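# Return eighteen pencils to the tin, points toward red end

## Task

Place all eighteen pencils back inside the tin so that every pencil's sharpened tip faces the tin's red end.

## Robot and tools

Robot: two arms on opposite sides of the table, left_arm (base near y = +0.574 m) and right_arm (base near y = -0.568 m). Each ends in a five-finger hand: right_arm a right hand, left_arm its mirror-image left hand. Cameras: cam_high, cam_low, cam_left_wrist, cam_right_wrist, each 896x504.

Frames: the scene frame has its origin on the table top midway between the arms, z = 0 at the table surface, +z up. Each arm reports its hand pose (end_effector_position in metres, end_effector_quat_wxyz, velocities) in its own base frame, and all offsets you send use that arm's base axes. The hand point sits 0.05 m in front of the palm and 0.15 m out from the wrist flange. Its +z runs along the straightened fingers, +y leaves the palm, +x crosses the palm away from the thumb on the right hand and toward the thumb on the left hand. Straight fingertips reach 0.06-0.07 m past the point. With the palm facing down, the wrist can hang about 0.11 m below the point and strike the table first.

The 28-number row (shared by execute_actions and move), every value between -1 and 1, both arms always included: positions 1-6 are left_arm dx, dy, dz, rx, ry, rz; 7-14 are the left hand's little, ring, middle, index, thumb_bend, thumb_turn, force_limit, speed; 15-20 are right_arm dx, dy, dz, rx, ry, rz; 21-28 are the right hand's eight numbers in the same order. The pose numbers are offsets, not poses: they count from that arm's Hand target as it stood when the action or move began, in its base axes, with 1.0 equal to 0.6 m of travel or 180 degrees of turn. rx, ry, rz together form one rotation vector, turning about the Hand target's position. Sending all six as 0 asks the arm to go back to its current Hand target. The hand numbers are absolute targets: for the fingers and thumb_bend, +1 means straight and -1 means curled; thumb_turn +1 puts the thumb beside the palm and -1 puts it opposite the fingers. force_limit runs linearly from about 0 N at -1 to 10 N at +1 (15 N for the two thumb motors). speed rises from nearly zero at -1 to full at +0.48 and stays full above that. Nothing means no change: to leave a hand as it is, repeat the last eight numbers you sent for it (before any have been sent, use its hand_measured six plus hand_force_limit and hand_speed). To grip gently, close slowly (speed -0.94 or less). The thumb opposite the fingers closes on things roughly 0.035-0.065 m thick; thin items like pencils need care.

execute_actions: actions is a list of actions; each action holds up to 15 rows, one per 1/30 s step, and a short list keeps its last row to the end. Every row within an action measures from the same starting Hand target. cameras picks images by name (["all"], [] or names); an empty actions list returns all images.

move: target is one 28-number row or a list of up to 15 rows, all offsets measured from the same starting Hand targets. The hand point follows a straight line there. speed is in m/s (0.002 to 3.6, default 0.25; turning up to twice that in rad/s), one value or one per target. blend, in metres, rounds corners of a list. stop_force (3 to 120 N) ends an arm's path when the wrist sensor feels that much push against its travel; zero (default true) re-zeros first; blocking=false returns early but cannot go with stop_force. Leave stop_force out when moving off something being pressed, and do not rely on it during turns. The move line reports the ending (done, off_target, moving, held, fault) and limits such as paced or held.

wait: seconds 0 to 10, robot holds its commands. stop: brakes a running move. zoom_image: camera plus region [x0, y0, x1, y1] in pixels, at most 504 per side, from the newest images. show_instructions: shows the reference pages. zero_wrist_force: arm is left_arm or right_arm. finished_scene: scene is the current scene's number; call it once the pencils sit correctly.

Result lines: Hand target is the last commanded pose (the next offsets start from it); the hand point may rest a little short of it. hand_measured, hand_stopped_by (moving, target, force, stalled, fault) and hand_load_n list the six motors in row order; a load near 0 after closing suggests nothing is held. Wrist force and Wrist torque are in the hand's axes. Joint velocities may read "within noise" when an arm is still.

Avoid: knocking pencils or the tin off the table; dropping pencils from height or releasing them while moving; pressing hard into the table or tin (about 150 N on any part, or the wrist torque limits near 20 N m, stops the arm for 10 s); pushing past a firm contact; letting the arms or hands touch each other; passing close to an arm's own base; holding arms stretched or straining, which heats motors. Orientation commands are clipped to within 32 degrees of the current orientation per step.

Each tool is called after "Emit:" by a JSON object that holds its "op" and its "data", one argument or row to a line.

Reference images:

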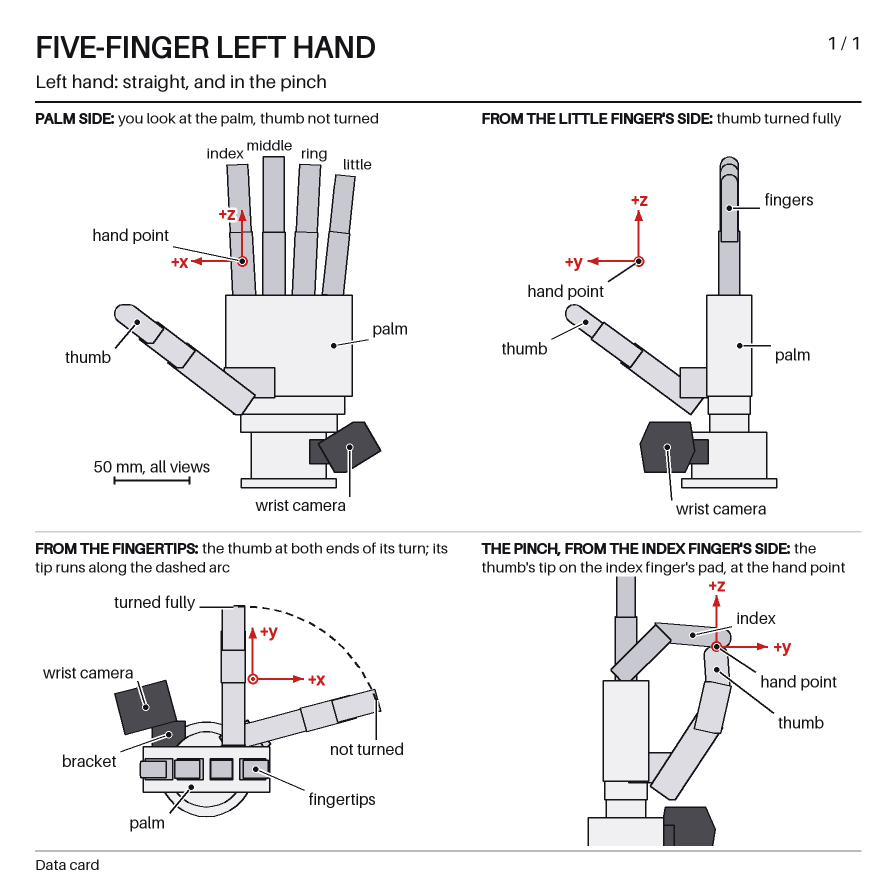

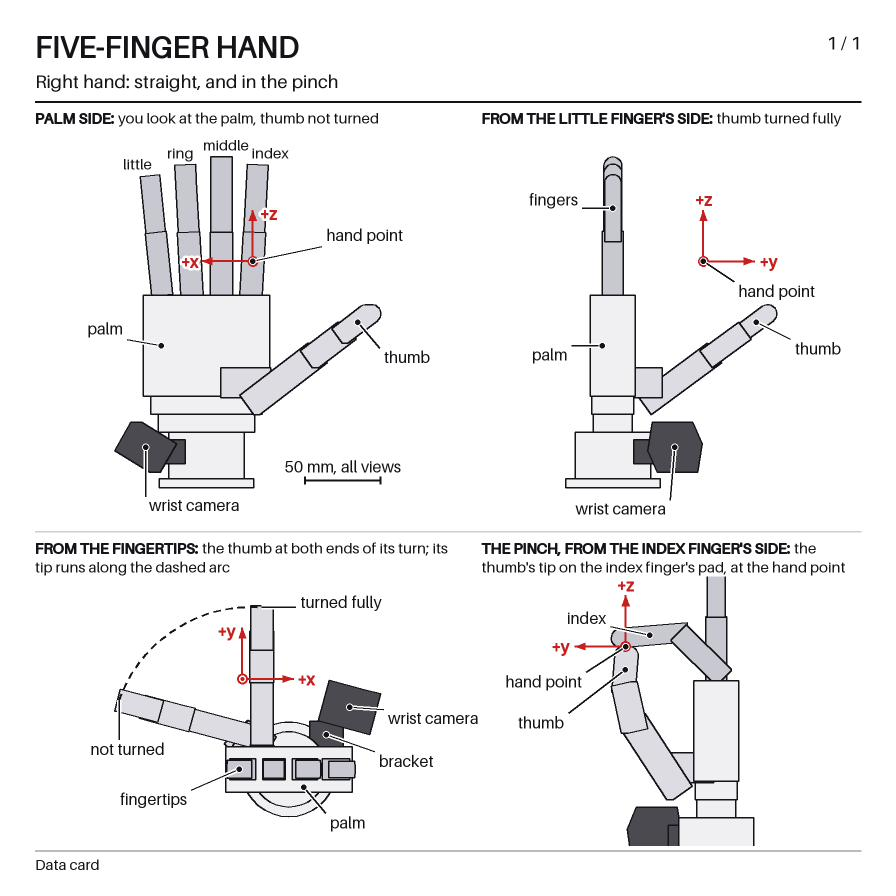

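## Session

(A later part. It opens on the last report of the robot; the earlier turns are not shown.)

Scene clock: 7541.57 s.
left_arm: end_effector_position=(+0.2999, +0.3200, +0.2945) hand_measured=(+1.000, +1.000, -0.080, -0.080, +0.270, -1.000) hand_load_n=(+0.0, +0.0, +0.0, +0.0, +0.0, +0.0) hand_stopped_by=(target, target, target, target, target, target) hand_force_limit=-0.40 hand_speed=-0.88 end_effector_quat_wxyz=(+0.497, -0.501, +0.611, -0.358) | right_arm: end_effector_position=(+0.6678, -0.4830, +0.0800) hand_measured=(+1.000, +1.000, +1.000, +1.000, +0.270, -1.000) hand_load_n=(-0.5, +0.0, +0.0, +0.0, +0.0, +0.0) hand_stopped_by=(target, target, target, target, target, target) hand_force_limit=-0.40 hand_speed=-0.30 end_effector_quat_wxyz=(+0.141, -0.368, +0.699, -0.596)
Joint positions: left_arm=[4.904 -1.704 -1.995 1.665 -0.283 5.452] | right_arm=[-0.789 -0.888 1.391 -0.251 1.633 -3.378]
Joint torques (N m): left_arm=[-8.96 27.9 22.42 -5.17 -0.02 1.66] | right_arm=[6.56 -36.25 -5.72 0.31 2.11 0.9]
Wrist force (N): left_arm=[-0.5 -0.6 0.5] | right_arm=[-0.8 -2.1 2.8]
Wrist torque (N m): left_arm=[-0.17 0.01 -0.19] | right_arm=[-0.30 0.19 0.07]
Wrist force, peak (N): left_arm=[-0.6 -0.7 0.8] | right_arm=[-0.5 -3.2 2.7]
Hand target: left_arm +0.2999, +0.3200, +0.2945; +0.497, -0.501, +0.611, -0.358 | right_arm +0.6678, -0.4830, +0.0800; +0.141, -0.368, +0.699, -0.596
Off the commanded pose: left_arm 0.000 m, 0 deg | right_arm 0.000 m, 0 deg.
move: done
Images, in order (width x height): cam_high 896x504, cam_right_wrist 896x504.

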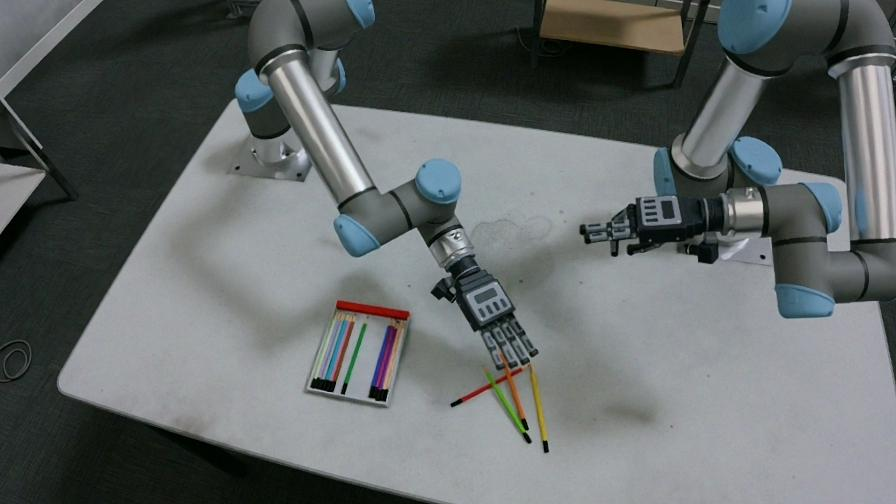

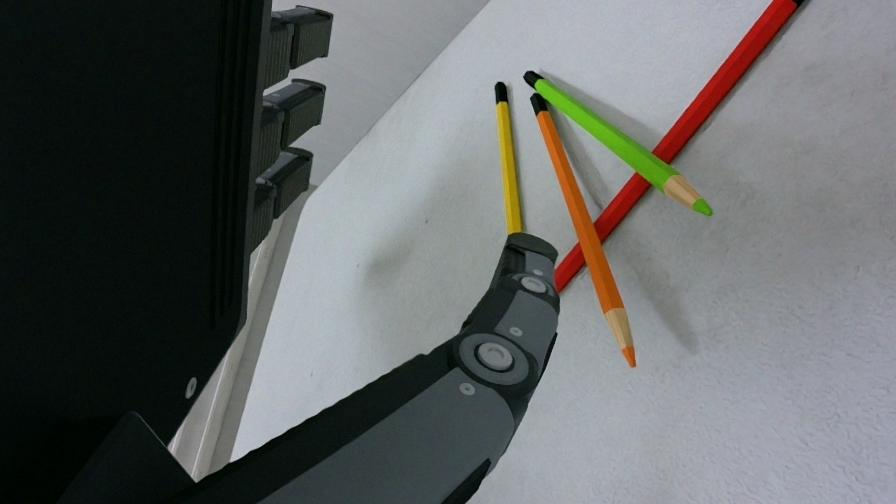

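Emit:
{"op": "move", "data": {
  "target": [
    [0,0,0,0,0,0,1,1,-0.08,-0.08,0.27,-1,-0.4,-0.88,0,0,-0.1,0,0,0,1,1,1,1,0.27,-1,-0.4,-0.3],
    [0,0,0,0,0,0,1,1,-0.08,-0.08,0.27,-1,-0.4,-0.88,0.0463,0.0183,-0.1,0,0,0,1,1,1,1,0.27,-1,-0.4,-0.3],
    [0,0,0,0,0,0,1,1,-0.08,-0.08,0.27,-1,-0.4,-0.88,0.041,0.0143,-0.1,0,0,0,1,1,1,1,0.27,-1,-0.4,-0.3],
    [0,0,0,0,0,0,1,1,-0.08,-0.08,0.27,-1,-0.4,-0.88,0.0,0.0143,0.05,0,0,0,1,1,1,1,0.27,-1,-0.4,-0.3]
  ],
  "speed": [0.05,0.025,0.03,0.08],
  "stop_force": 5
}}

Emit:
{"op": "move", "data": {
  "target": [0,0,0,0,0,0,1,1,-0.08,-0.08,0.27,-1,-0.4,-0.88,-0.613,0.0407,0.233,0,0,0.239,1,1,1,1,0.27,-1,-0.4,-0.3],
  "speed": 0.25,
  "cameras": ["cam_high","cam_low"]
}}

Emit:
{"op": "zoom_image", "data": {
  "camera": "cam_high",
  "region": [440, 340, 560, 460]
}}

Emit:
{"op": "zoom_image", "data": {
  "camera": "cam_low",
  "region": [390, 270, 500, 330]
}}

Scene clock: 7578.67 s.
left_arm: end_effector_position=(+0.2999, +0.3200, +0.2945) hand_measured=(+1.000, +1.000, -0.080, -0.080, +0.270, -1.000) hand_load_n=(+0.0, +0.0, +0.0, +0.0, +0.0, +0.0) hand_stopped_by=(target, target, target, target, target, target) hand_force_limit=-0.40 hand_speed=-0.88 end_effector_quat_wxyz=(+0.497, -0.501, +0.611, -0.358) | right_arm: end_effector_position=(+0.6678, -0.4744, +0.1100) hand_measured=(+1.000, +1.000, +1.000, +1.000, +0.270, -1.000) hand_load_n=(-0.5, -0.5, +0.0, +0.0, +0.0, +0.0) hand_stopped_by=(target, target, target, target, target, target) hand_force_limit=-0.40 hand_speed=-0.30 end_effector_quat_wxyz=(+0.141, -0.368, +0.699, -0.596)
Joint positions: left_arm=[4.904 -1.704 -1.995 1.665 -0.283 5.452] | right_arm=[-0.779 -0.93 1.38 -0.197 1.643 -3.375]
Joint torques (N m): left_arm=[-8.3 27.92 22.01 -4.97 -0.05 1.71] | right_arm=[7.42 -42.99 -27.36 0.45 2.21 0.84]
Wrist force (N): left_arm=[-0.5 -0.6 0.6] | right_arm=[-0.4 -2.1 2.7]
Wrist torque (N m): left_arm=[-0.18 0.02 -0.18] | right_arm=[-0.28 0.17 0.12]
Wrist force, peak (N): left_arm=[-0.5 -0.9 0.7] | right_arm=[-1.1 -2.6 3.1]
Hand target: left_arm +0.2999, +0.3200, +0.2945; +0.497, -0.501, +0.611, -0.358 | right_arm +0.6678, -0.4744, +0.1100; +0.141, -0.368, +0.699, -0.596
Off the commanded pose: left_arm 0.000 m, 0 deg | right_arm 0.000 m, 0 deg.
move: done

Scene clock: 7581.03 s.
left_arm: end_effector_position=(+0.2999, +0.3200, +0.2945) hand_measured=(+1.000, +1.000, -0.080, -0.080, +0.270, -1.000) hand_load_n=(+0.0, +0.0, +0.0, +0.0, +0.0, +0.0) hand_stopped_by=(target, target, target, target, target, target) hand_force_limit=-0.40 hand_speed=-0.88 end_effector_quat_wxyz=(+0.497, -0.501, +0.611, -0.358) | right_arm: end_effector_position=(+0.3000, -0.4500, +0.2498) hand_measured=(+1.000, +1.000, +1.000, +1.000, +0.270, -1.000) hand_load_n=(+0.0, +0.0, +0.0, +0.0, +0.0, +0.0) hand_stopped_by=(target, target, target, target, target, target) hand_force_limit=-0.40 hand_speed=-0.30 end_effector_quat_wxyz=(-0.350, +0.599, -0.515, +0.503)
Joint positions: left_arm=[4.904 -1.704 -1.995 1.665 -0.283 5.452] | right_arm=[-1.708 -1.133 1.623 1.214 0.254 -5.102]
Joint torques (N m): left_arm=[-9.03 27.56 21.78 -5.14 0.04 1.62] | right_arm=[-2.22 -33.06 -13.04 4.14 -3.8 -1.1]
Wrist force (N): left_arm=[-0.7 -0.6 0.5] | right_arm=[-0.3 -1.9 2.8]
Wrist torque (N m): left_arm=[-0.18 0.05 -0.20] | right_arm=[-0.26 0.22 0.26]
Wrist force, peak (N): left_arm=[-0.7 -0.8 0.5] | right_arm=[-2.4 -2.1 4.0]
Hand target: left_arm +0.2999, +0.3200, +0.2945; +0.497, -0.501, +0.611, -0.358 | right_arm +0.3000, -0.4500, +0.2498; -0.350, +0.599, -0.515, +0.503
Off the commanded pose: left_arm 0.000 m, 0 deg | right_arm 0.000 m, 0 deg.
move: done
Images, in order (width x height): cam_high 896x504, cam_low 896x504.

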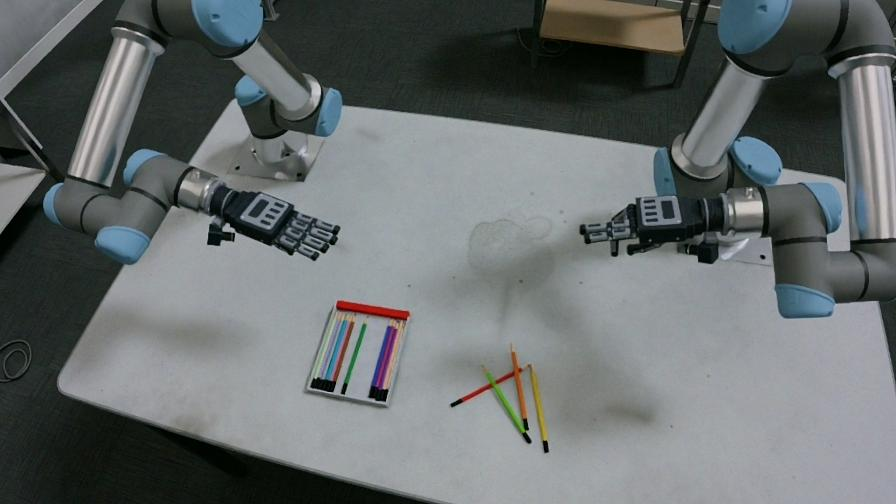

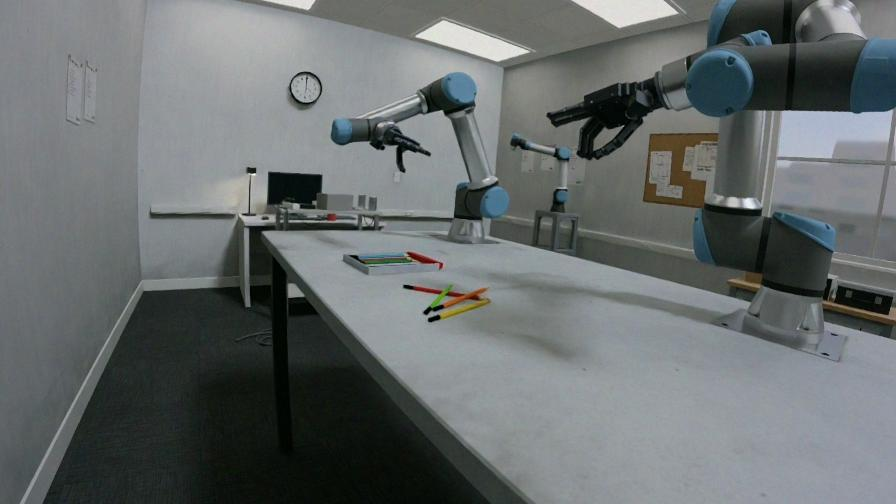

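Scaled by 4.200 from the camera's 896x504 image, which has a finer 1280x720 frame.

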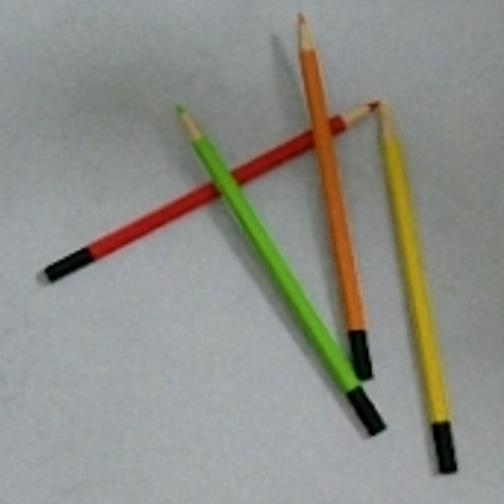

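Scaled by 4.582 from the camera's 896x504 image, which has a finer 1280x720 frame.

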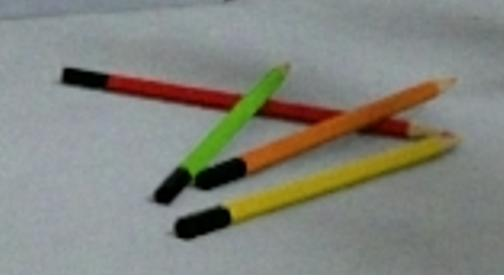

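Emit:
{"op": "move", "data": {
  "target": [
    [0.2868,0.3218,-0.2,0,0,0.2611,1,1,-0.08,-0.08,0.27,-1,-0.4,-0.88,0,0,0,0,0,0,1,1,1,1,0.27,-1,-0.4,-0.3],
    [0.2868,0.3218,-0.3575,0,0,0.2611,1,1,-0.08,-0.08,0.27,-1,-0.4,-0.88,0,0,0,0,0,0,1,1,1,1,0.27,-1,-0.4,-0.3]
  ],
  "speed": [0.25,0.15],
  "blend": [0.03,0],
  "cameras": ["cam_left_wrist","cam_high"]
}}

Emit:
{"op": "zoom_image", "data": {
  "camera": "cam_left_wrist",
  "region": [0, 0, 504, 504]
}}

Scene clock: 7610.63 s.
left_arm: end_effector_position=(+0.4720, +0.5131, +0.0801) hand_measured=(+1.000, +1.000, -0.080, -0.080, +0.270, -1.000) hand_load_n=(+0.0, +0.0, +0.0, +0.0, +0.0, +0.0) hand_stopped_by=(target, target, target, target, target, target) hand_force_limit=-0.40 hand_speed=-0.88 end_effector_quat_wxyz=(-0.599, +0.703, -0.361, +0.130) | right_arm: end_effector_position=(+0.3000, -0.4500, +0.2498) hand_measured=(+1.000, +1.000, +1.000, +1.000, +0.270, -1.000) hand_load_n=(-0.5, +0.0, +0.0, +0.0, +0.0, +0.0) hand_stopped_by=(target, target, target, target, target, target) hand_force_limit=-0.40 hand_speed=-0.30 end_effector_quat_wxyz=(-0.350, +0.599, -0.515, +0.503)
Joint positions: left_arm=[4.259 -1.99 -1.835 3.566 -1.344 3.461] | right_arm=[-1.708 -1.133 1.623 1.214 0.254 -5.102]
Joint torques (N m): left_arm=[2.03 26.14 15.55 2.4 -1.16 -2.2] | right_arm=[5.76 -40.94 -28.56 0.59 0.5 -1.03]
Wrist force (N): left_arm=[-0.4 -0.7 0.2] | right_arm=[-0.5 -1.8 2.8]
Wrist torque (N m): left_arm=[-0.18 0.00 -0.08] | right_arm=[-0.24 0.24 0.25]
Wrist force, peak (N): left_arm=[-1.2 -1.0 0.9] | right_arm=[-0.4 -2.0 3.0]
Hand target: left_arm +0.4720, +0.5131, +0.0800; -0.599, +0.703, -0.361, +0.130 | right_arm +0.3000, -0.4500, +0.2498; -0.350, +0.599, -0.515, +0.503
Off the commanded pose: left_arm 0.000 m, 0 deg | right_arm 0.000 m, 0 deg.
move: done
Images, in order (width x height): cam_high 896x504, cam_left_wrist 896x504.

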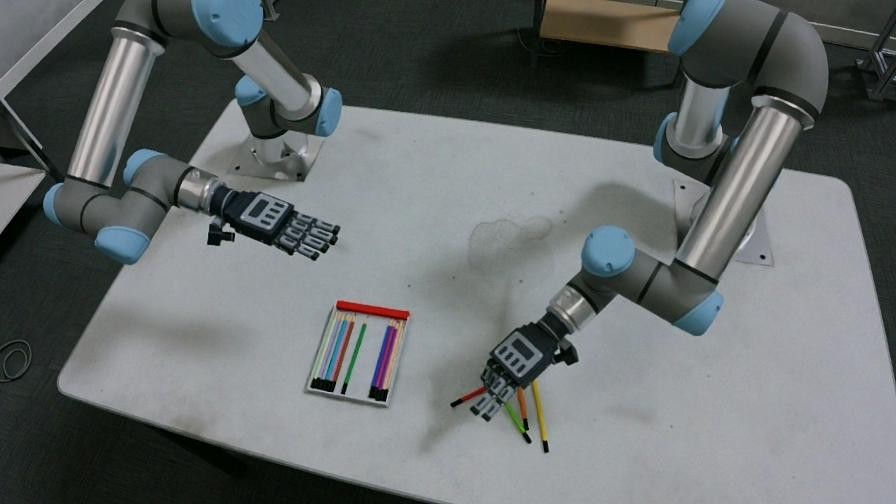

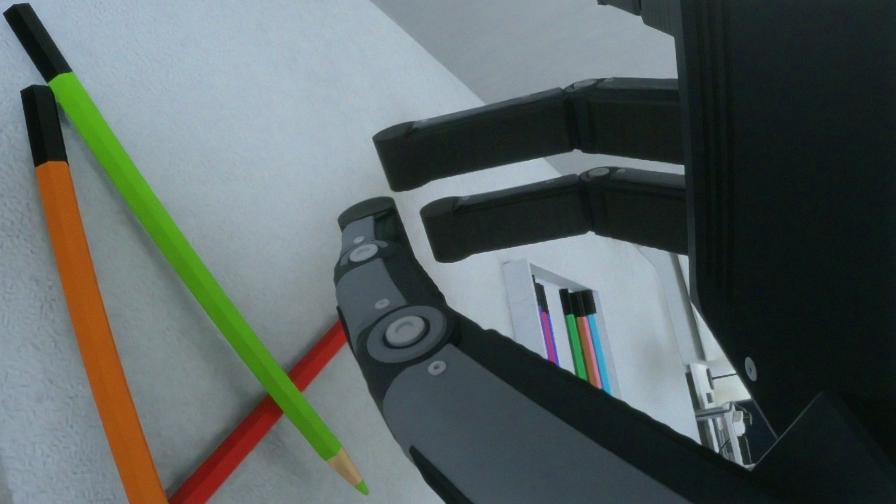

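Scaled by 1.000.

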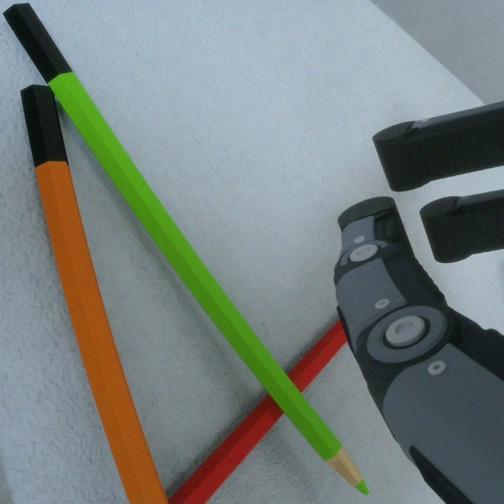

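Emit:
{"op": "move", "data": {
  "target": [0.0013,-0.023,-0.05,0,0,0.0167,1,1,-0.08,-0.08,0.27,-1,-0.4,-0.88,0,0,0,0,0,0,1,1,1,1,0.27,-1,-0.4,-0.3],
  "speed": 0.12,
  "cameras": ["cam_left_wrist"]
}}

Emit:
{"op": "zoom_image", "data": {
  "camera": "cam_left_wrist",
  "region": [0, 0, 504, 504]
}}

Scene clock: 7635.20 s.
left_arm: end_effector_position=(+0.4729, +0.4992, +0.0499) hand_measured=(+1.000, +1.000, -0.080, -0.080, +0.270, -1.000) hand_load_n=(+0.0, +0.0, +0.0, +0.0, +0.0, +0.5) hand_stopped_by=(target, target, target, target, target, target) hand_force_limit=-0.40 hand_speed=-0.88 end_effector_quat_wxyz=(-0.602, +0.713, -0.342, +0.114) | right_arm: end_effector_position=(+0.3000, -0.4500, +0.2498) hand_measured=(+1.000, +1.000, +1.000, +1.000, +0.270, -1.000) hand_load_n=(+0.0, +0.0, +0.0, +0.0, +0.0, +0.0) hand_stopped_by=(target, target, target, target, target, target) hand_force_limit=-0.40 hand_speed=-0.30 end_effector_quat_wxyz=(-0.350, +0.599, -0.515, +0.503)
Joint positions: left_arm=[4.218 -2.021 -1.888 3.654 -1.434 3.437] | right_arm=[-1.708 -1.133 1.623 1.214 0.254 -5.102]
Joint torques (N m): left_arm=[9.19 40.81 18.64 0.31 -1.29 1.96] | right_arm=[5.84 -41.46 -28.72 0.75 0.45 -1.19]
Wrist force (N): left_arm=[-0.7 -0.7 0.3] | right_arm=[-0.7 -2.0 2.6]
Wrist torque (N m): left_arm=[-0.18 0.04 -0.10] | right_arm=[-0.25 0.27 0.23]
Wrist force, peak (N): left_arm=[-0.5 -1.7 0.3] | right_arm=[-0.5 -2.0 3.0]
Hand target: left_arm +0.4728, +0.4993, +0.0500; -0.602, +0.713, -0.342, +0.114 | right_arm +0.3000, -0.4500, +0.2498; -0.350, +0.599, -0.515, +0.503
Off the commanded pose: left_arm 0.000 m, 0 deg | right_arm 0.000 m, 0 deg.
move: done
Images, in order (width x height): cam_left_wrist 896x504.

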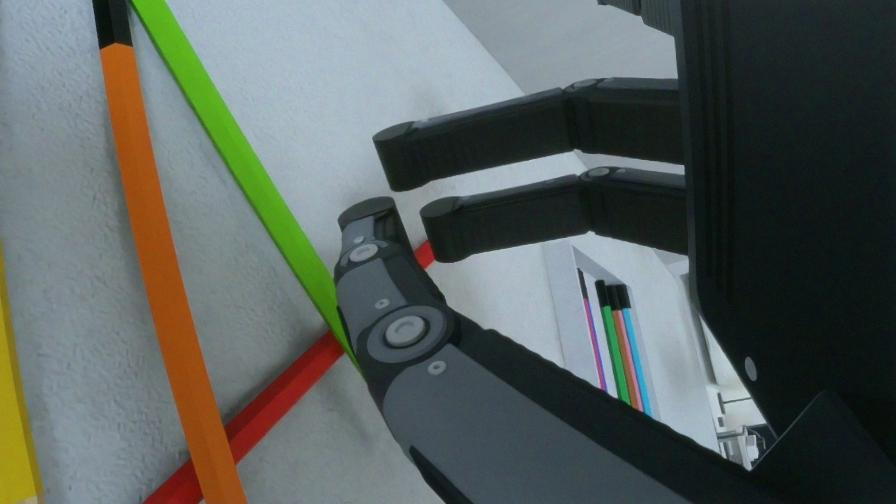

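Scaled by 1.000.

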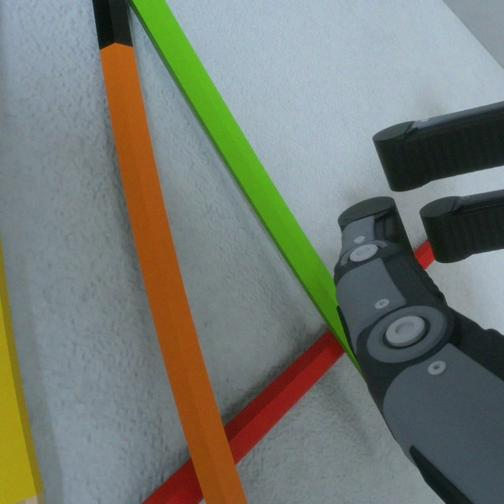

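Emit:
{"op": "move", "data": {
  "target": [
    [-0.003,0.0068,0,0,0,0,1,1,-0.08,-0.08,0.27,-1,-0.4,-0.88,0,0,0,0,0,0,1,1,1,1,0.27,-1,-0.4,-0.3],
    [-0.003,0.0068,-0.0558,0,0,0,1,1,-0.08,-0.08,0.27,-1,-0.4,-0.88,0,0,0,0,0,0,1,1,1,1,0.27,-1,-0.4,-0.3]
  ],
  "speed": [0.05,0.03],
  "stop_force": 3,
  "cameras": ["cam_left_wrist"]
}}

Emit:
{"op": "zoom_image", "data": {
  "camera": "cam_left_wrist",
  "region": [100, 0, 604, 504]
}}

Scene clock: 7663.90 s.
left_arm: end_effector_position=(+0.4710, +0.5033, +0.0165) hand_measured=(+1.000, +1.000, -0.080, -0.080, +0.270, -1.000) hand_load_n=(+0.0, +0.0, +0.0, +0.0, +0.0, +0.5) hand_stopped_by=(target, target, target, target, target, target) hand_force_limit=-0.40 hand_speed=-0.88 end_effector_quat_wxyz=(-0.602, +0.713, -0.342, +0.114) | right_arm: end_effector_position=(+0.3000, -0.4500, +0.2498) hand_measured=(+1.000, +1.000, +1.000, +1.000, +0.270, -1.000) hand_load_n=(+0.0, +0.5, -0.5, +0.0, +0.0, +0.0) hand_stopped_by=(target, target, target, target, target, target) hand_force_limit=-0.40 hand_speed=-0.30 end_effector_quat_wxyz=(-0.350, +0.599, -0.515, +0.503)
Joint positions: left_arm=[4.226 -2.084 -1.902 3.732 -1.427 3.439] | right_arm=[-1.708 -1.133 1.623 1.214 0.254 -5.102]
Joint torques (N m): left_arm=[-8.91 43.52 21.65 -1.19 1.08 -2.15] | right_arm=[5.93 -41.96 -28.55 1.18 0.4 -1.01]
Wrist force (N): left_arm=[-0.4 -0.6 0.6] | right_arm=[-0.4 -1.8 2.8]
Wrist torque (N m): left_arm=[-0.19 0.01 -0.09] | right_arm=[-0.25 0.23 0.25]
Wrist force, peak (N): left_arm=[-1.4 -0.8 0.5] | right_arm=[-0.5 -1.9 3.1]
Hand target: left_arm +0.4710, +0.5033, +0.0165; -0.602, +0.713, -0.342, +0.114 | right_arm +0.3000, -0.4500, +0.2498; -0.350, +0.599, -0.515, +0.503
Off the commanded pose: left_arm 0.000 m, 0 deg | right_arm 0.000 m, 0 deg.
move: done
Images, in order (width x height): cam_left_wrist 896x504.

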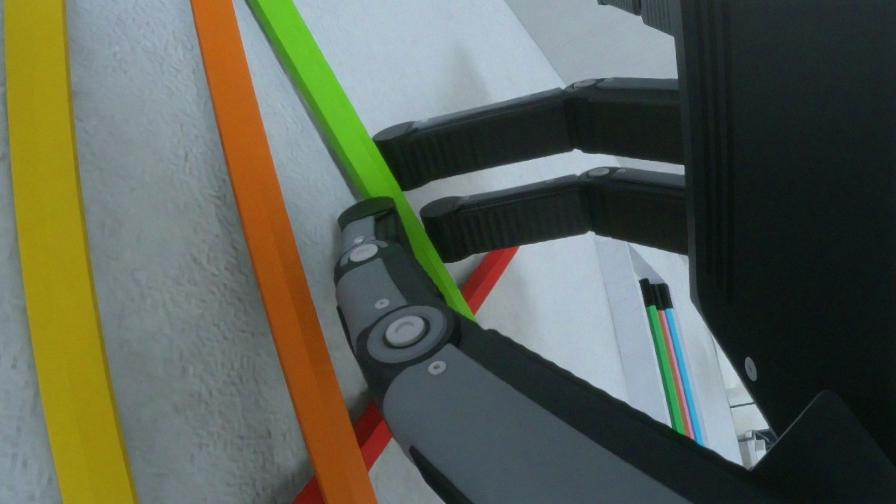

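Scaled by 1.000.

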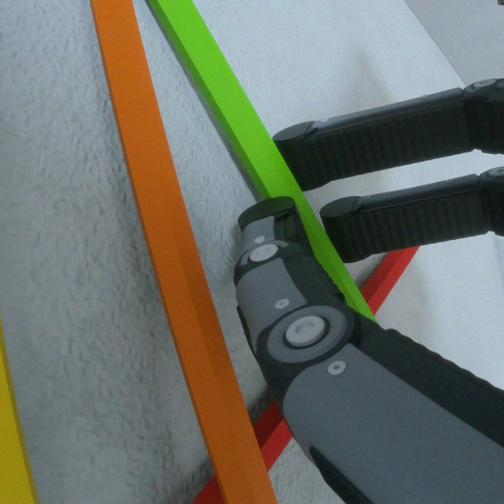

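Emit:
{"op": "move", "data": {
  "target": [
    [0,0,0,0,0,0,1,1,-0.6,-0.6,0.27,-1,-0.75,-0.92,0,0,0,0,0,0,1,1,1,1,0.27,-1,-0.4,-0.3],
    [0,0,0,0,0,0,1,1,-0.65,-0.65,0.27,-1,-0.4,-0.92,0,0,0,0,0,0,1,1,1,1,0.27,-1,-0.4,-0.3]
  ],
  "speed": 0.05,
  "cameras": ["cam_left_wrist"]
}}

Scene clock: 7668.27 s.
left_arm: end_effector_position=(+0.4710, +0.5033, +0.0165) hand_measured=(+1.000, +1.000, -0.168, -0.204, +0.270, -1.000) hand_load_n=(+0.0, +0.0, +3.0, +3.5, +4.0, -1.0) hand_stopped_by=(target, target, force, force, target, target) hand_force_limit=-0.40 hand_speed=-0.92 end_effector_quat_wxyz=(-0.602, +0.713, -0.342, +0.114) | right_arm: end_effector_position=(+0.3000, -0.4500, +0.2498) hand_measured=(+1.000, +1.000, +1.000, +1.000, +0.270, -1.000) hand_load_n=(+0.0, +0.0, +0.0, +0.0, +0.0, +0.0) hand_stopped_by=(target, target, target, target, target, target) hand_force_limit=-0.40 hand_speed=-0.30 end_effector_quat_wxyz=(-0.350, +0.599, -0.515, +0.503)
Joint positions: left_arm=[4.226 -2.084 -1.902 3.732 -1.427 3.439] | right_arm=[-1.708 -1.133 1.623 1.214 0.254 -5.102]
Joint torques (N m): left_arm=[-6.98 41.47 20.53 -0.82 0.98 -1.56] | right_arm=[5.35 -41.76 -28.56 1.27 0.3 -0.96]
Wrist force (N): left_arm=[-0.6 -1.6 0.1] | right_arm=[-0.3 -1.7 2.8]
Wrist torque (N m): left_arm=[-0.18 -0.02 -0.07] | right_arm=[-0.23 0.22 0.26]
Wrist force, peak (N): left_arm=[-0.8 -2.3 0.4] | right_arm=[-0.5 -2.0 3.0]
Hand target: left_arm +0.4710, +0.5033, +0.0165; -0.602, +0.713, -0.342, +0.114 | right_arm +0.3000, -0.4500, +0.2498; -0.350, +0.599, -0.515, +0.503
Off the commanded pose: left_arm 0.000 m, 0 deg | right_arm 0.000 m, 0 deg.
move: done
Images, in order (width x height): cam_left_wrist 896x504.

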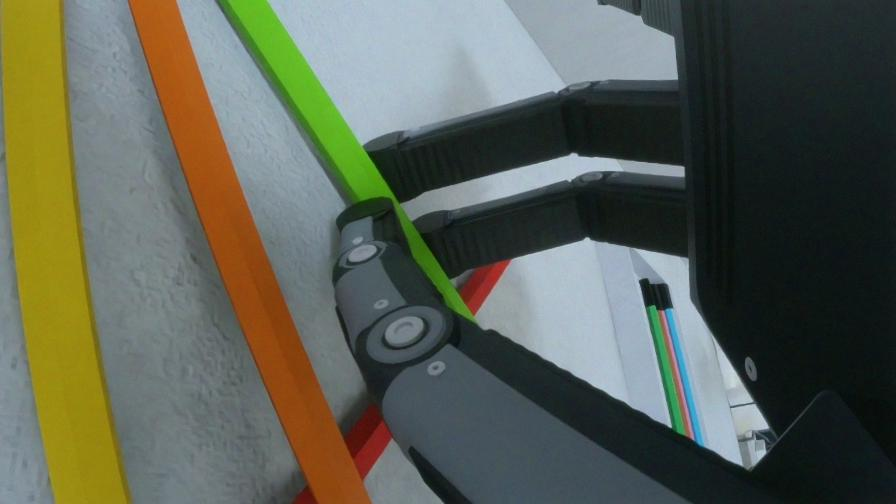

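Emit:
{"op": "move", "data": {
  "target": [
    [0,0,0.0167,0,0,0,1,1,-0.65,-0.65,0.27,-1,-0.4,-0.92,-0.01,0.03,0.01,0,0,0,1,1,1,1,0.27,-1,-0.4,-0.3],
    [0,0,0.1892,0,0,0,1,1,-0.65,-0.65,0.27,-1,-0.4,-0.92,-0.083,0.283,0.083,0,0,0,1,1,1,1,0.27,-1,-0.4,-0.3]
  ],
  "speed": [0.02,0.12],
  "blend": [0.004,0],
  "cameras": ["cam_high"]
}}

Emit:
{"op": "zoom_image", "data": {
  "camera": "cam_high",
  "region": [440, 320, 570, 465]
}}

Scene clock: 7712.37 s.
left_arm: end_effector_position=(+0.4710, +0.5034, +0.1301) hand_measured=(+1.000, +1.000, -0.168, -0.204, +0.270, -1.000) hand_load_n=(+0.0, +0.0, +3.5, +3.0, +4.5, -0.5) hand_stopped_by=(target, target, force, force, target, target) hand_force_limit=-0.40 hand_speed=-0.92 end_effector_quat_wxyz=(-0.602, +0.712, -0.342, +0.114) | right_arm: end_effector_position=(+0.2502, -0.2802, +0.2996) hand_measured=(+1.000, +1.000, +1.000, +1.000, +0.270, -1.000) hand_load_n=(+0.0, +0.0, -0.5, +0.0, +0.5, +0.0) hand_stopped_by=(target, target, target, target, target, target) hand_force_limit=-0.40 hand_speed=-0.30 end_effector_quat_wxyz=(-0.350, +0.599, -0.515, +0.503)
Joint positions: left_arm=[4.226 -1.903 -1.807 3.456 -1.427 3.439] | right_arm=[-1.993 -1.594 2.248 1.801 0.404 -5.89]
Joint torques (N m): left_arm=[-5.89 25.03 13.25 1.04 -0.56 -0.84] | right_arm=[-4.21 -20.19 -17.31 3.14 -2.96 -1.04]
Wrist force (N): left_arm=[-0.6 -0.7 0.3] | right_arm=[-0.5 -1.8 2.4]
Wrist torque (N m): left_arm=[-0.20 0.04 -0.11] | right_arm=[-0.20 0.24 0.27]
Wrist force, peak (N): left_arm=[-0.8 -2.1 0.2] | right_arm=[-0.4 -2.0 3.1]
Hand target: left_arm +0.4710, +0.5033, +0.1300; -0.602, +0.713, -0.342, +0.114 | right_arm +0.2502, -0.2802, +0.2996; -0.350, +0.599, -0.515, +0.503
Off the commanded pose: left_arm 0.000 m, 0 deg | right_arm 0.000 m, 0 deg.
move: done
Images, in order (width x height): cam_high 896x504.

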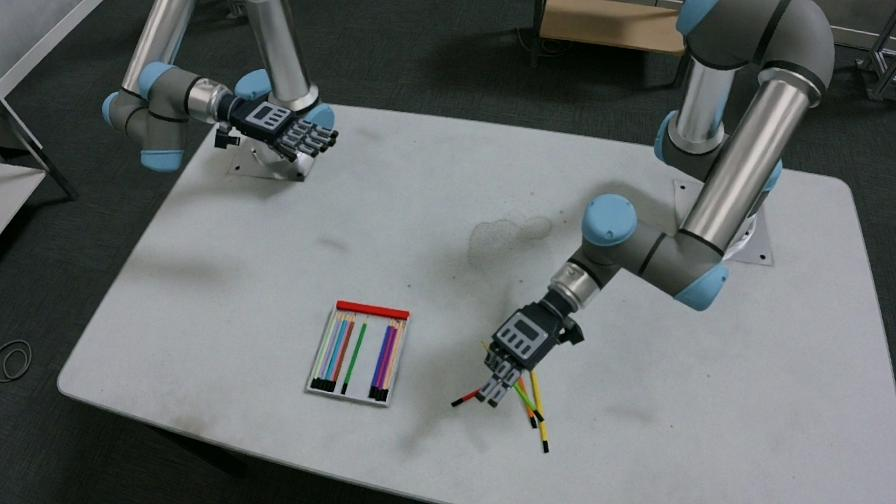

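Scaled by 3.476 from the camera's 896x504 image, which has a finer 1280x720 frame.

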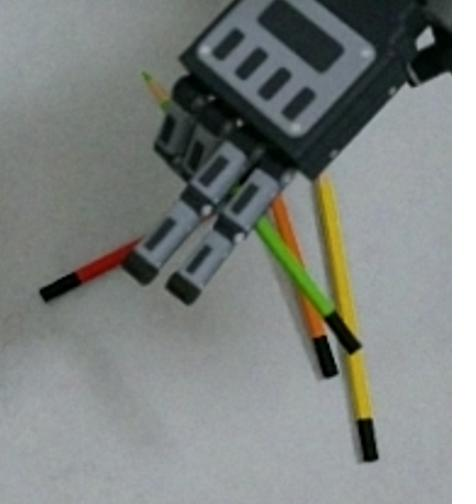

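Emit:
{"op": "move", "data": {
  "target": [
    [0.46,-0.0988,0,0,0,-0.2444,1,1,-0.65,-0.65,0.27,-1,-0.4,-0.92,0,0,0,0,0,0,1,1,1,1,0.27,-1,-0.4,-0.3],
    [0.46,-0.0988,-0.0833,0,0,-0.2444,1,1,-0.65,-0.65,0.27,-1,-0.4,-0.92,0,0,0,0,0,0,1,1,1,1,0.27,-1,-0.4,-0.3]
  ],
  "speed": [0.2,0.1],
  "blend": [0.02,0],
  "cameras": ["cam_high","cam_left_wrist"]
}}

Emit:
{"op": "zoom_image", "data": {
  "camera": "cam_high",
  "region": [290, 285, 420, 415]
}}

Emit:
{"op": "zoom_image", "data": {
  "camera": "cam_left_wrist",
  "region": [0, 0, 504, 504]
}}

Scene clock: 7721.43 s.
left_arm: end_effector_position=(+0.7470, +0.4440, +0.0800) hand_measured=(+1.000, +1.000, -0.168, -0.204, +0.270, -1.000) hand_load_n=(+0.0, +0.0, +3.5, +3.0, +4.5, -0.5) hand_stopped_by=(target, target, force, force, target, target) hand_force_limit=-0.40 hand_speed=-0.92 end_effector_quat_wxyz=(+0.515, -0.533, +0.584, -0.331) | right_arm: end_effector_position=(+0.2502, -0.2802, +0.2996) hand_measured=(+1.000, +1.000, +1.000, +1.000, +0.270, -1.000) hand_load_n=(+0.0, +0.0, +0.0, +0.0, +0.0, +0.0) hand_stopped_by=(target, target, target, target, target, target) hand_force_limit=-0.40 hand_speed=-0.30 end_effector_quat_wxyz=(-0.350, +0.599, -0.515, +0.503)
Joint positions: left_arm=[4.02 -2.431 -1.072 3.176 -0.887 3.613] | right_arm=[-1.993 -1.594 2.249 1.802 0.405 -5.891]
Joint torques (N m): left_arm=[10.57 55.13 24.22 -0.18 0.92 -1.84] | right_arm=[6.04 -19.03 -22.71 0.65 -0.75 0.88]
Wrist force (N): left_arm=[-0.3 -0.6 0.7] | right_arm=[-0.4 -1.7 2.4]
Wrist torque (N m): left_arm=[-0.20 0.01 -0.19] | right_arm=[-0.19 0.23 0.28]
Wrist force, peak (N): left_arm=[-0.6 -1.5 1.6] | right_arm=[-0.5 -1.6 2.7]
Hand target: left_arm +0.7470, +0.4441, +0.0801; +0.515, -0.533, +0.584, -0.331 | right_arm +0.2502, -0.2802, +0.2996; -0.350, +0.599, -0.515, +0.503
Off the commanded pose: left_arm 0.000 m, 0 deg | right_arm 0.000 m, 0 deg.
move: done
Images, in order (width x height): cam_high 896x504, cam_left_wrist 896x504.

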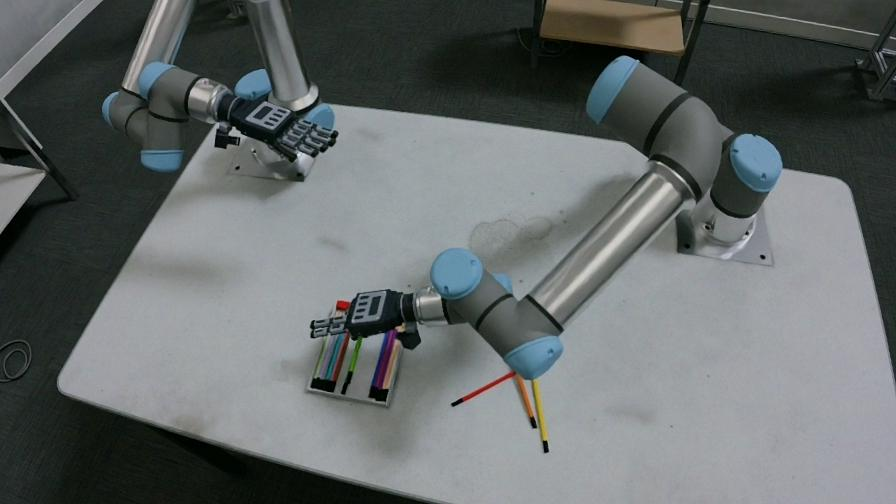

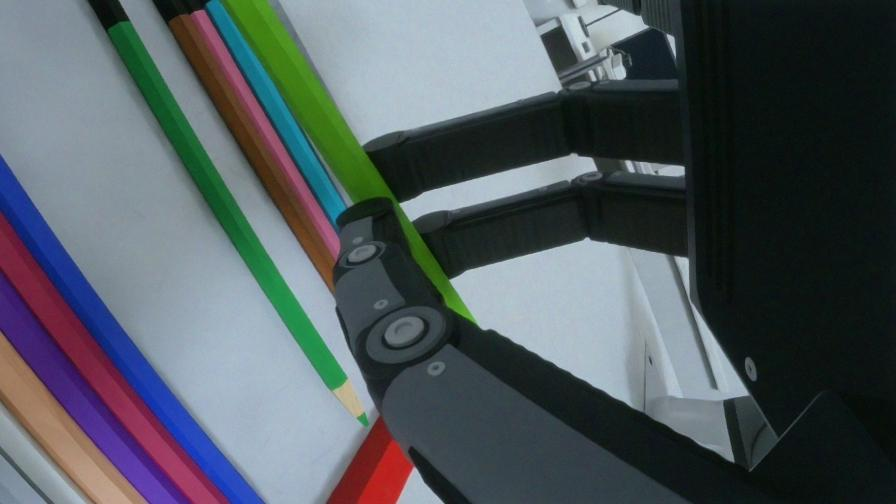

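Scaled by 3.877 from the camera's 896x504 image, which has a finer 1280x720 frame.

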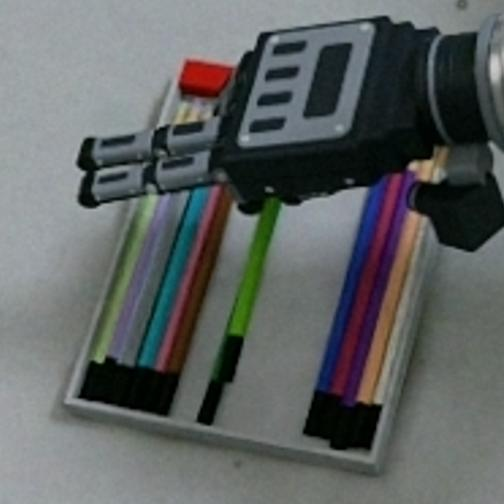

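Scaled by 1.000.

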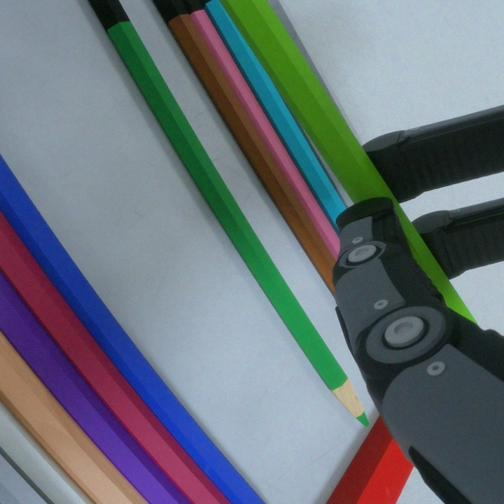

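Emit:
{"op": "move", "data": {
  "target": [-0.0067,0.0075,-0.055,0.0139,0.0009,-0.0129,1,1,-0.65,-0.65,0.27,-1,-0.4,-0.92,0,0,0,0,0,0,1,1,1,1,0.27,-1,-0.4,-0.3],
  "speed": 0.08,
  "cameras": ["cam_high","cam_left_wrist","cam_low"]
}}

Emit:
{"op": "zoom_image", "data": {
  "camera": "cam_high",
  "region": [290, 285, 420, 415]
}}

Emit:
{"op": "zoom_image", "data": {
  "camera": "cam_left_wrist",
  "region": [0, 0, 504, 504]
}}

Emit:
{"op": "zoom_image", "data": {
  "camera": "cam_low",
  "region": [330, 220, 460, 290]
}}

Scene clock: 7735.80 s.
left_arm: end_effector_position=(+0.7429, +0.4487, +0.0470) hand_measured=(+1.000, +1.000, -0.168, -0.204, +0.270, -1.000) hand_load_n=(+0.0, +0.0, +3.5, +3.0, +4.5, -0.5) hand_stopped_by=(target, target, force, force, target, target) hand_force_limit=-0.40 hand_speed=-0.92 end_effector_quat_wxyz=(+0.519, -0.510, +0.603, -0.328) | right_arm: end_effector_position=(+0.2502, -0.2802, +0.2996) hand_measured=(+1.000, +1.000, +1.000, +1.000, +0.270, -1.000) hand_load_n=(+0.0, +0.0, +0.0, +0.0, +0.0, +0.0) hand_stopped_by=(target, target, target, target, target, target) hand_force_limit=-0.40 hand_speed=-0.30 end_effector_quat_wxyz=(-0.350, +0.599, -0.515, +0.503)
Joint positions: left_arm=[4.033 -2.471 -1.09 3.226 -0.846 3.673] | right_arm=[-1.993 -1.594 2.248 1.802 0.405 -5.891]
Joint torques (N m): left_arm=[-8.64 59.79 26.35 -1.56 -1.28 -2.23] | right_arm=[6.17 -15.49 -26.85 0.74 -3.21 0.91]
Wrist force (N): left_arm=[-0.5 -0.6 0.6] | right_arm=[-0.4 -1.7 2.5]
Wrist torque (N m): left_arm=[-0.20 0.05 -0.19] | right_arm=[-0.19 0.22 0.28]
Wrist force, peak (N): left_arm=[-0.4 -1.5 0.4] | right_arm=[-0.5 -1.9 2.6]
Hand target: left_arm +0.7430, +0.4486, +0.0471; +0.519, -0.510, +0.603, -0.328 | right_arm +0.2502, -0.2802, +0.2996; -0.350, +0.599, -0.515, +0.503
Off the commanded pose: left_arm 0.000 m, 0 deg | right_arm 0.000 m, 0 deg.
move: done
Images, in order (width x height): cam_high 896x504, cam_low 896x504, cam_left_wrist 896x504.

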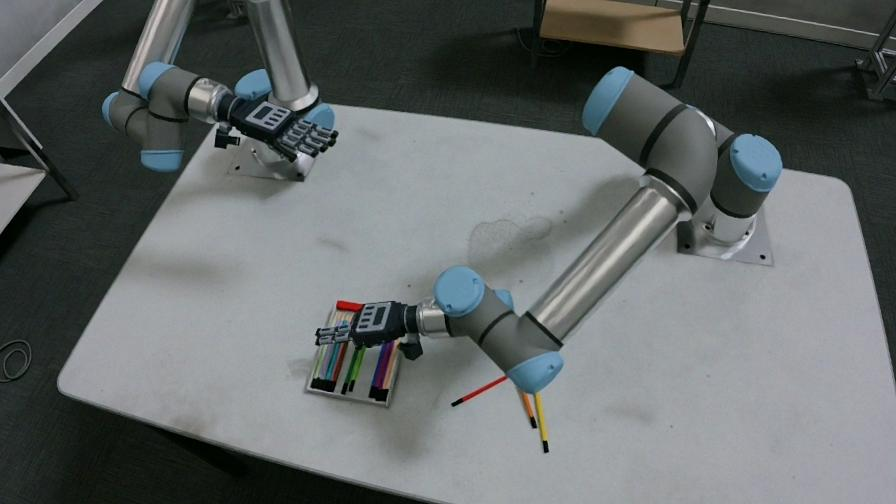

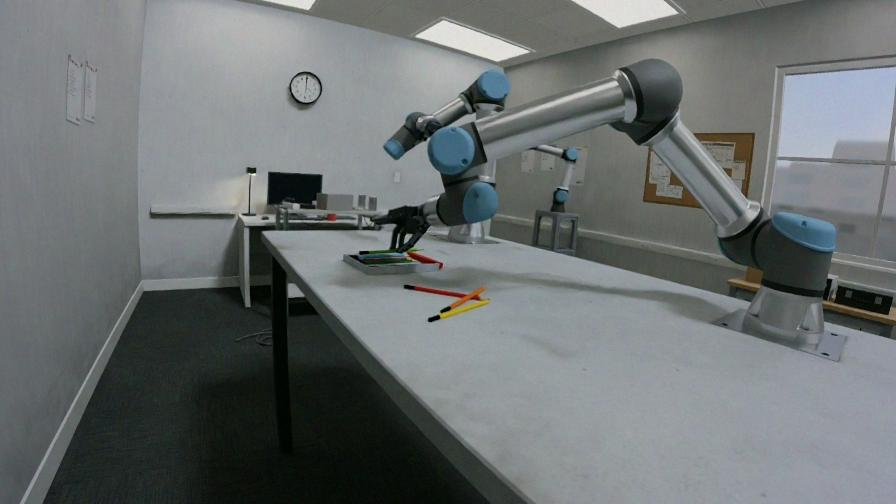

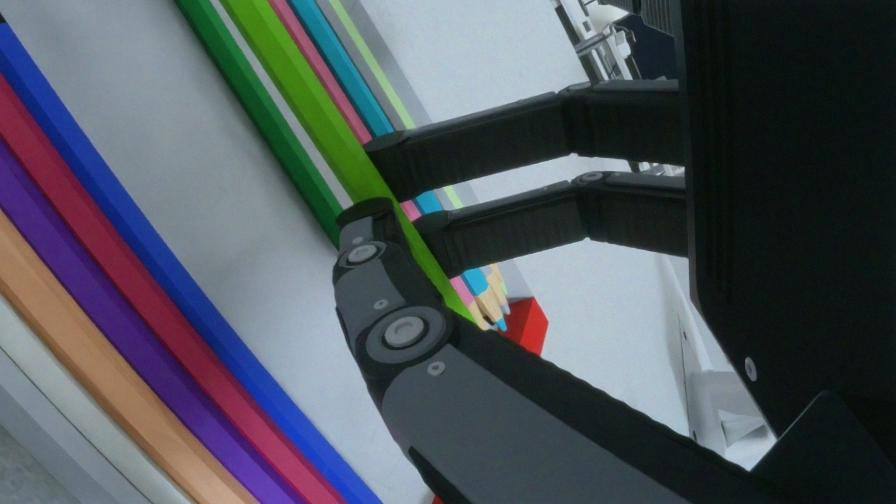

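Scaled by 3.877 from the camera's 896x504 image, which has a finer 1280x720 frame.

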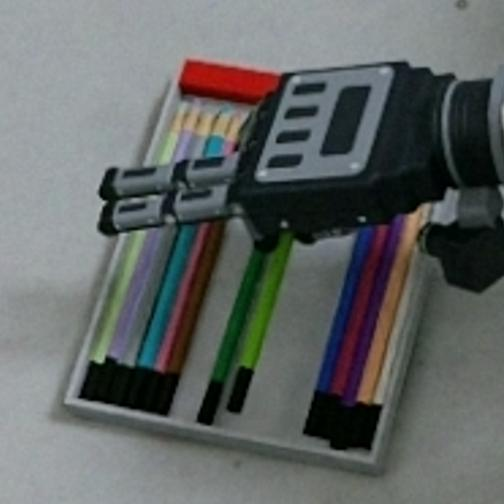

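Scaled by 1.000.

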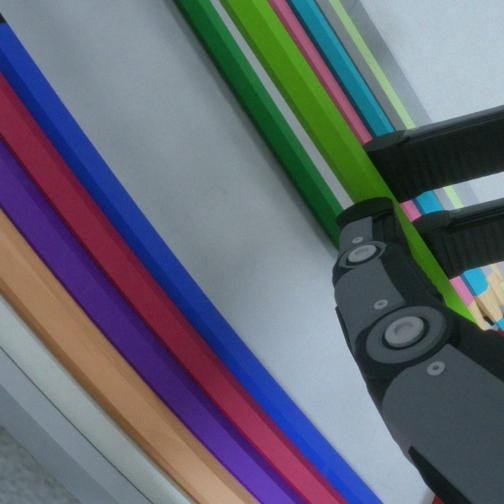

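Scaled by 3.877 from the camera's 896x504 image, which has a finer 1280x720 frame.

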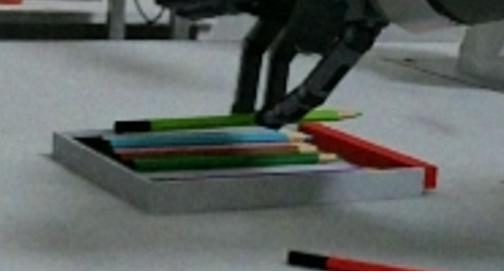

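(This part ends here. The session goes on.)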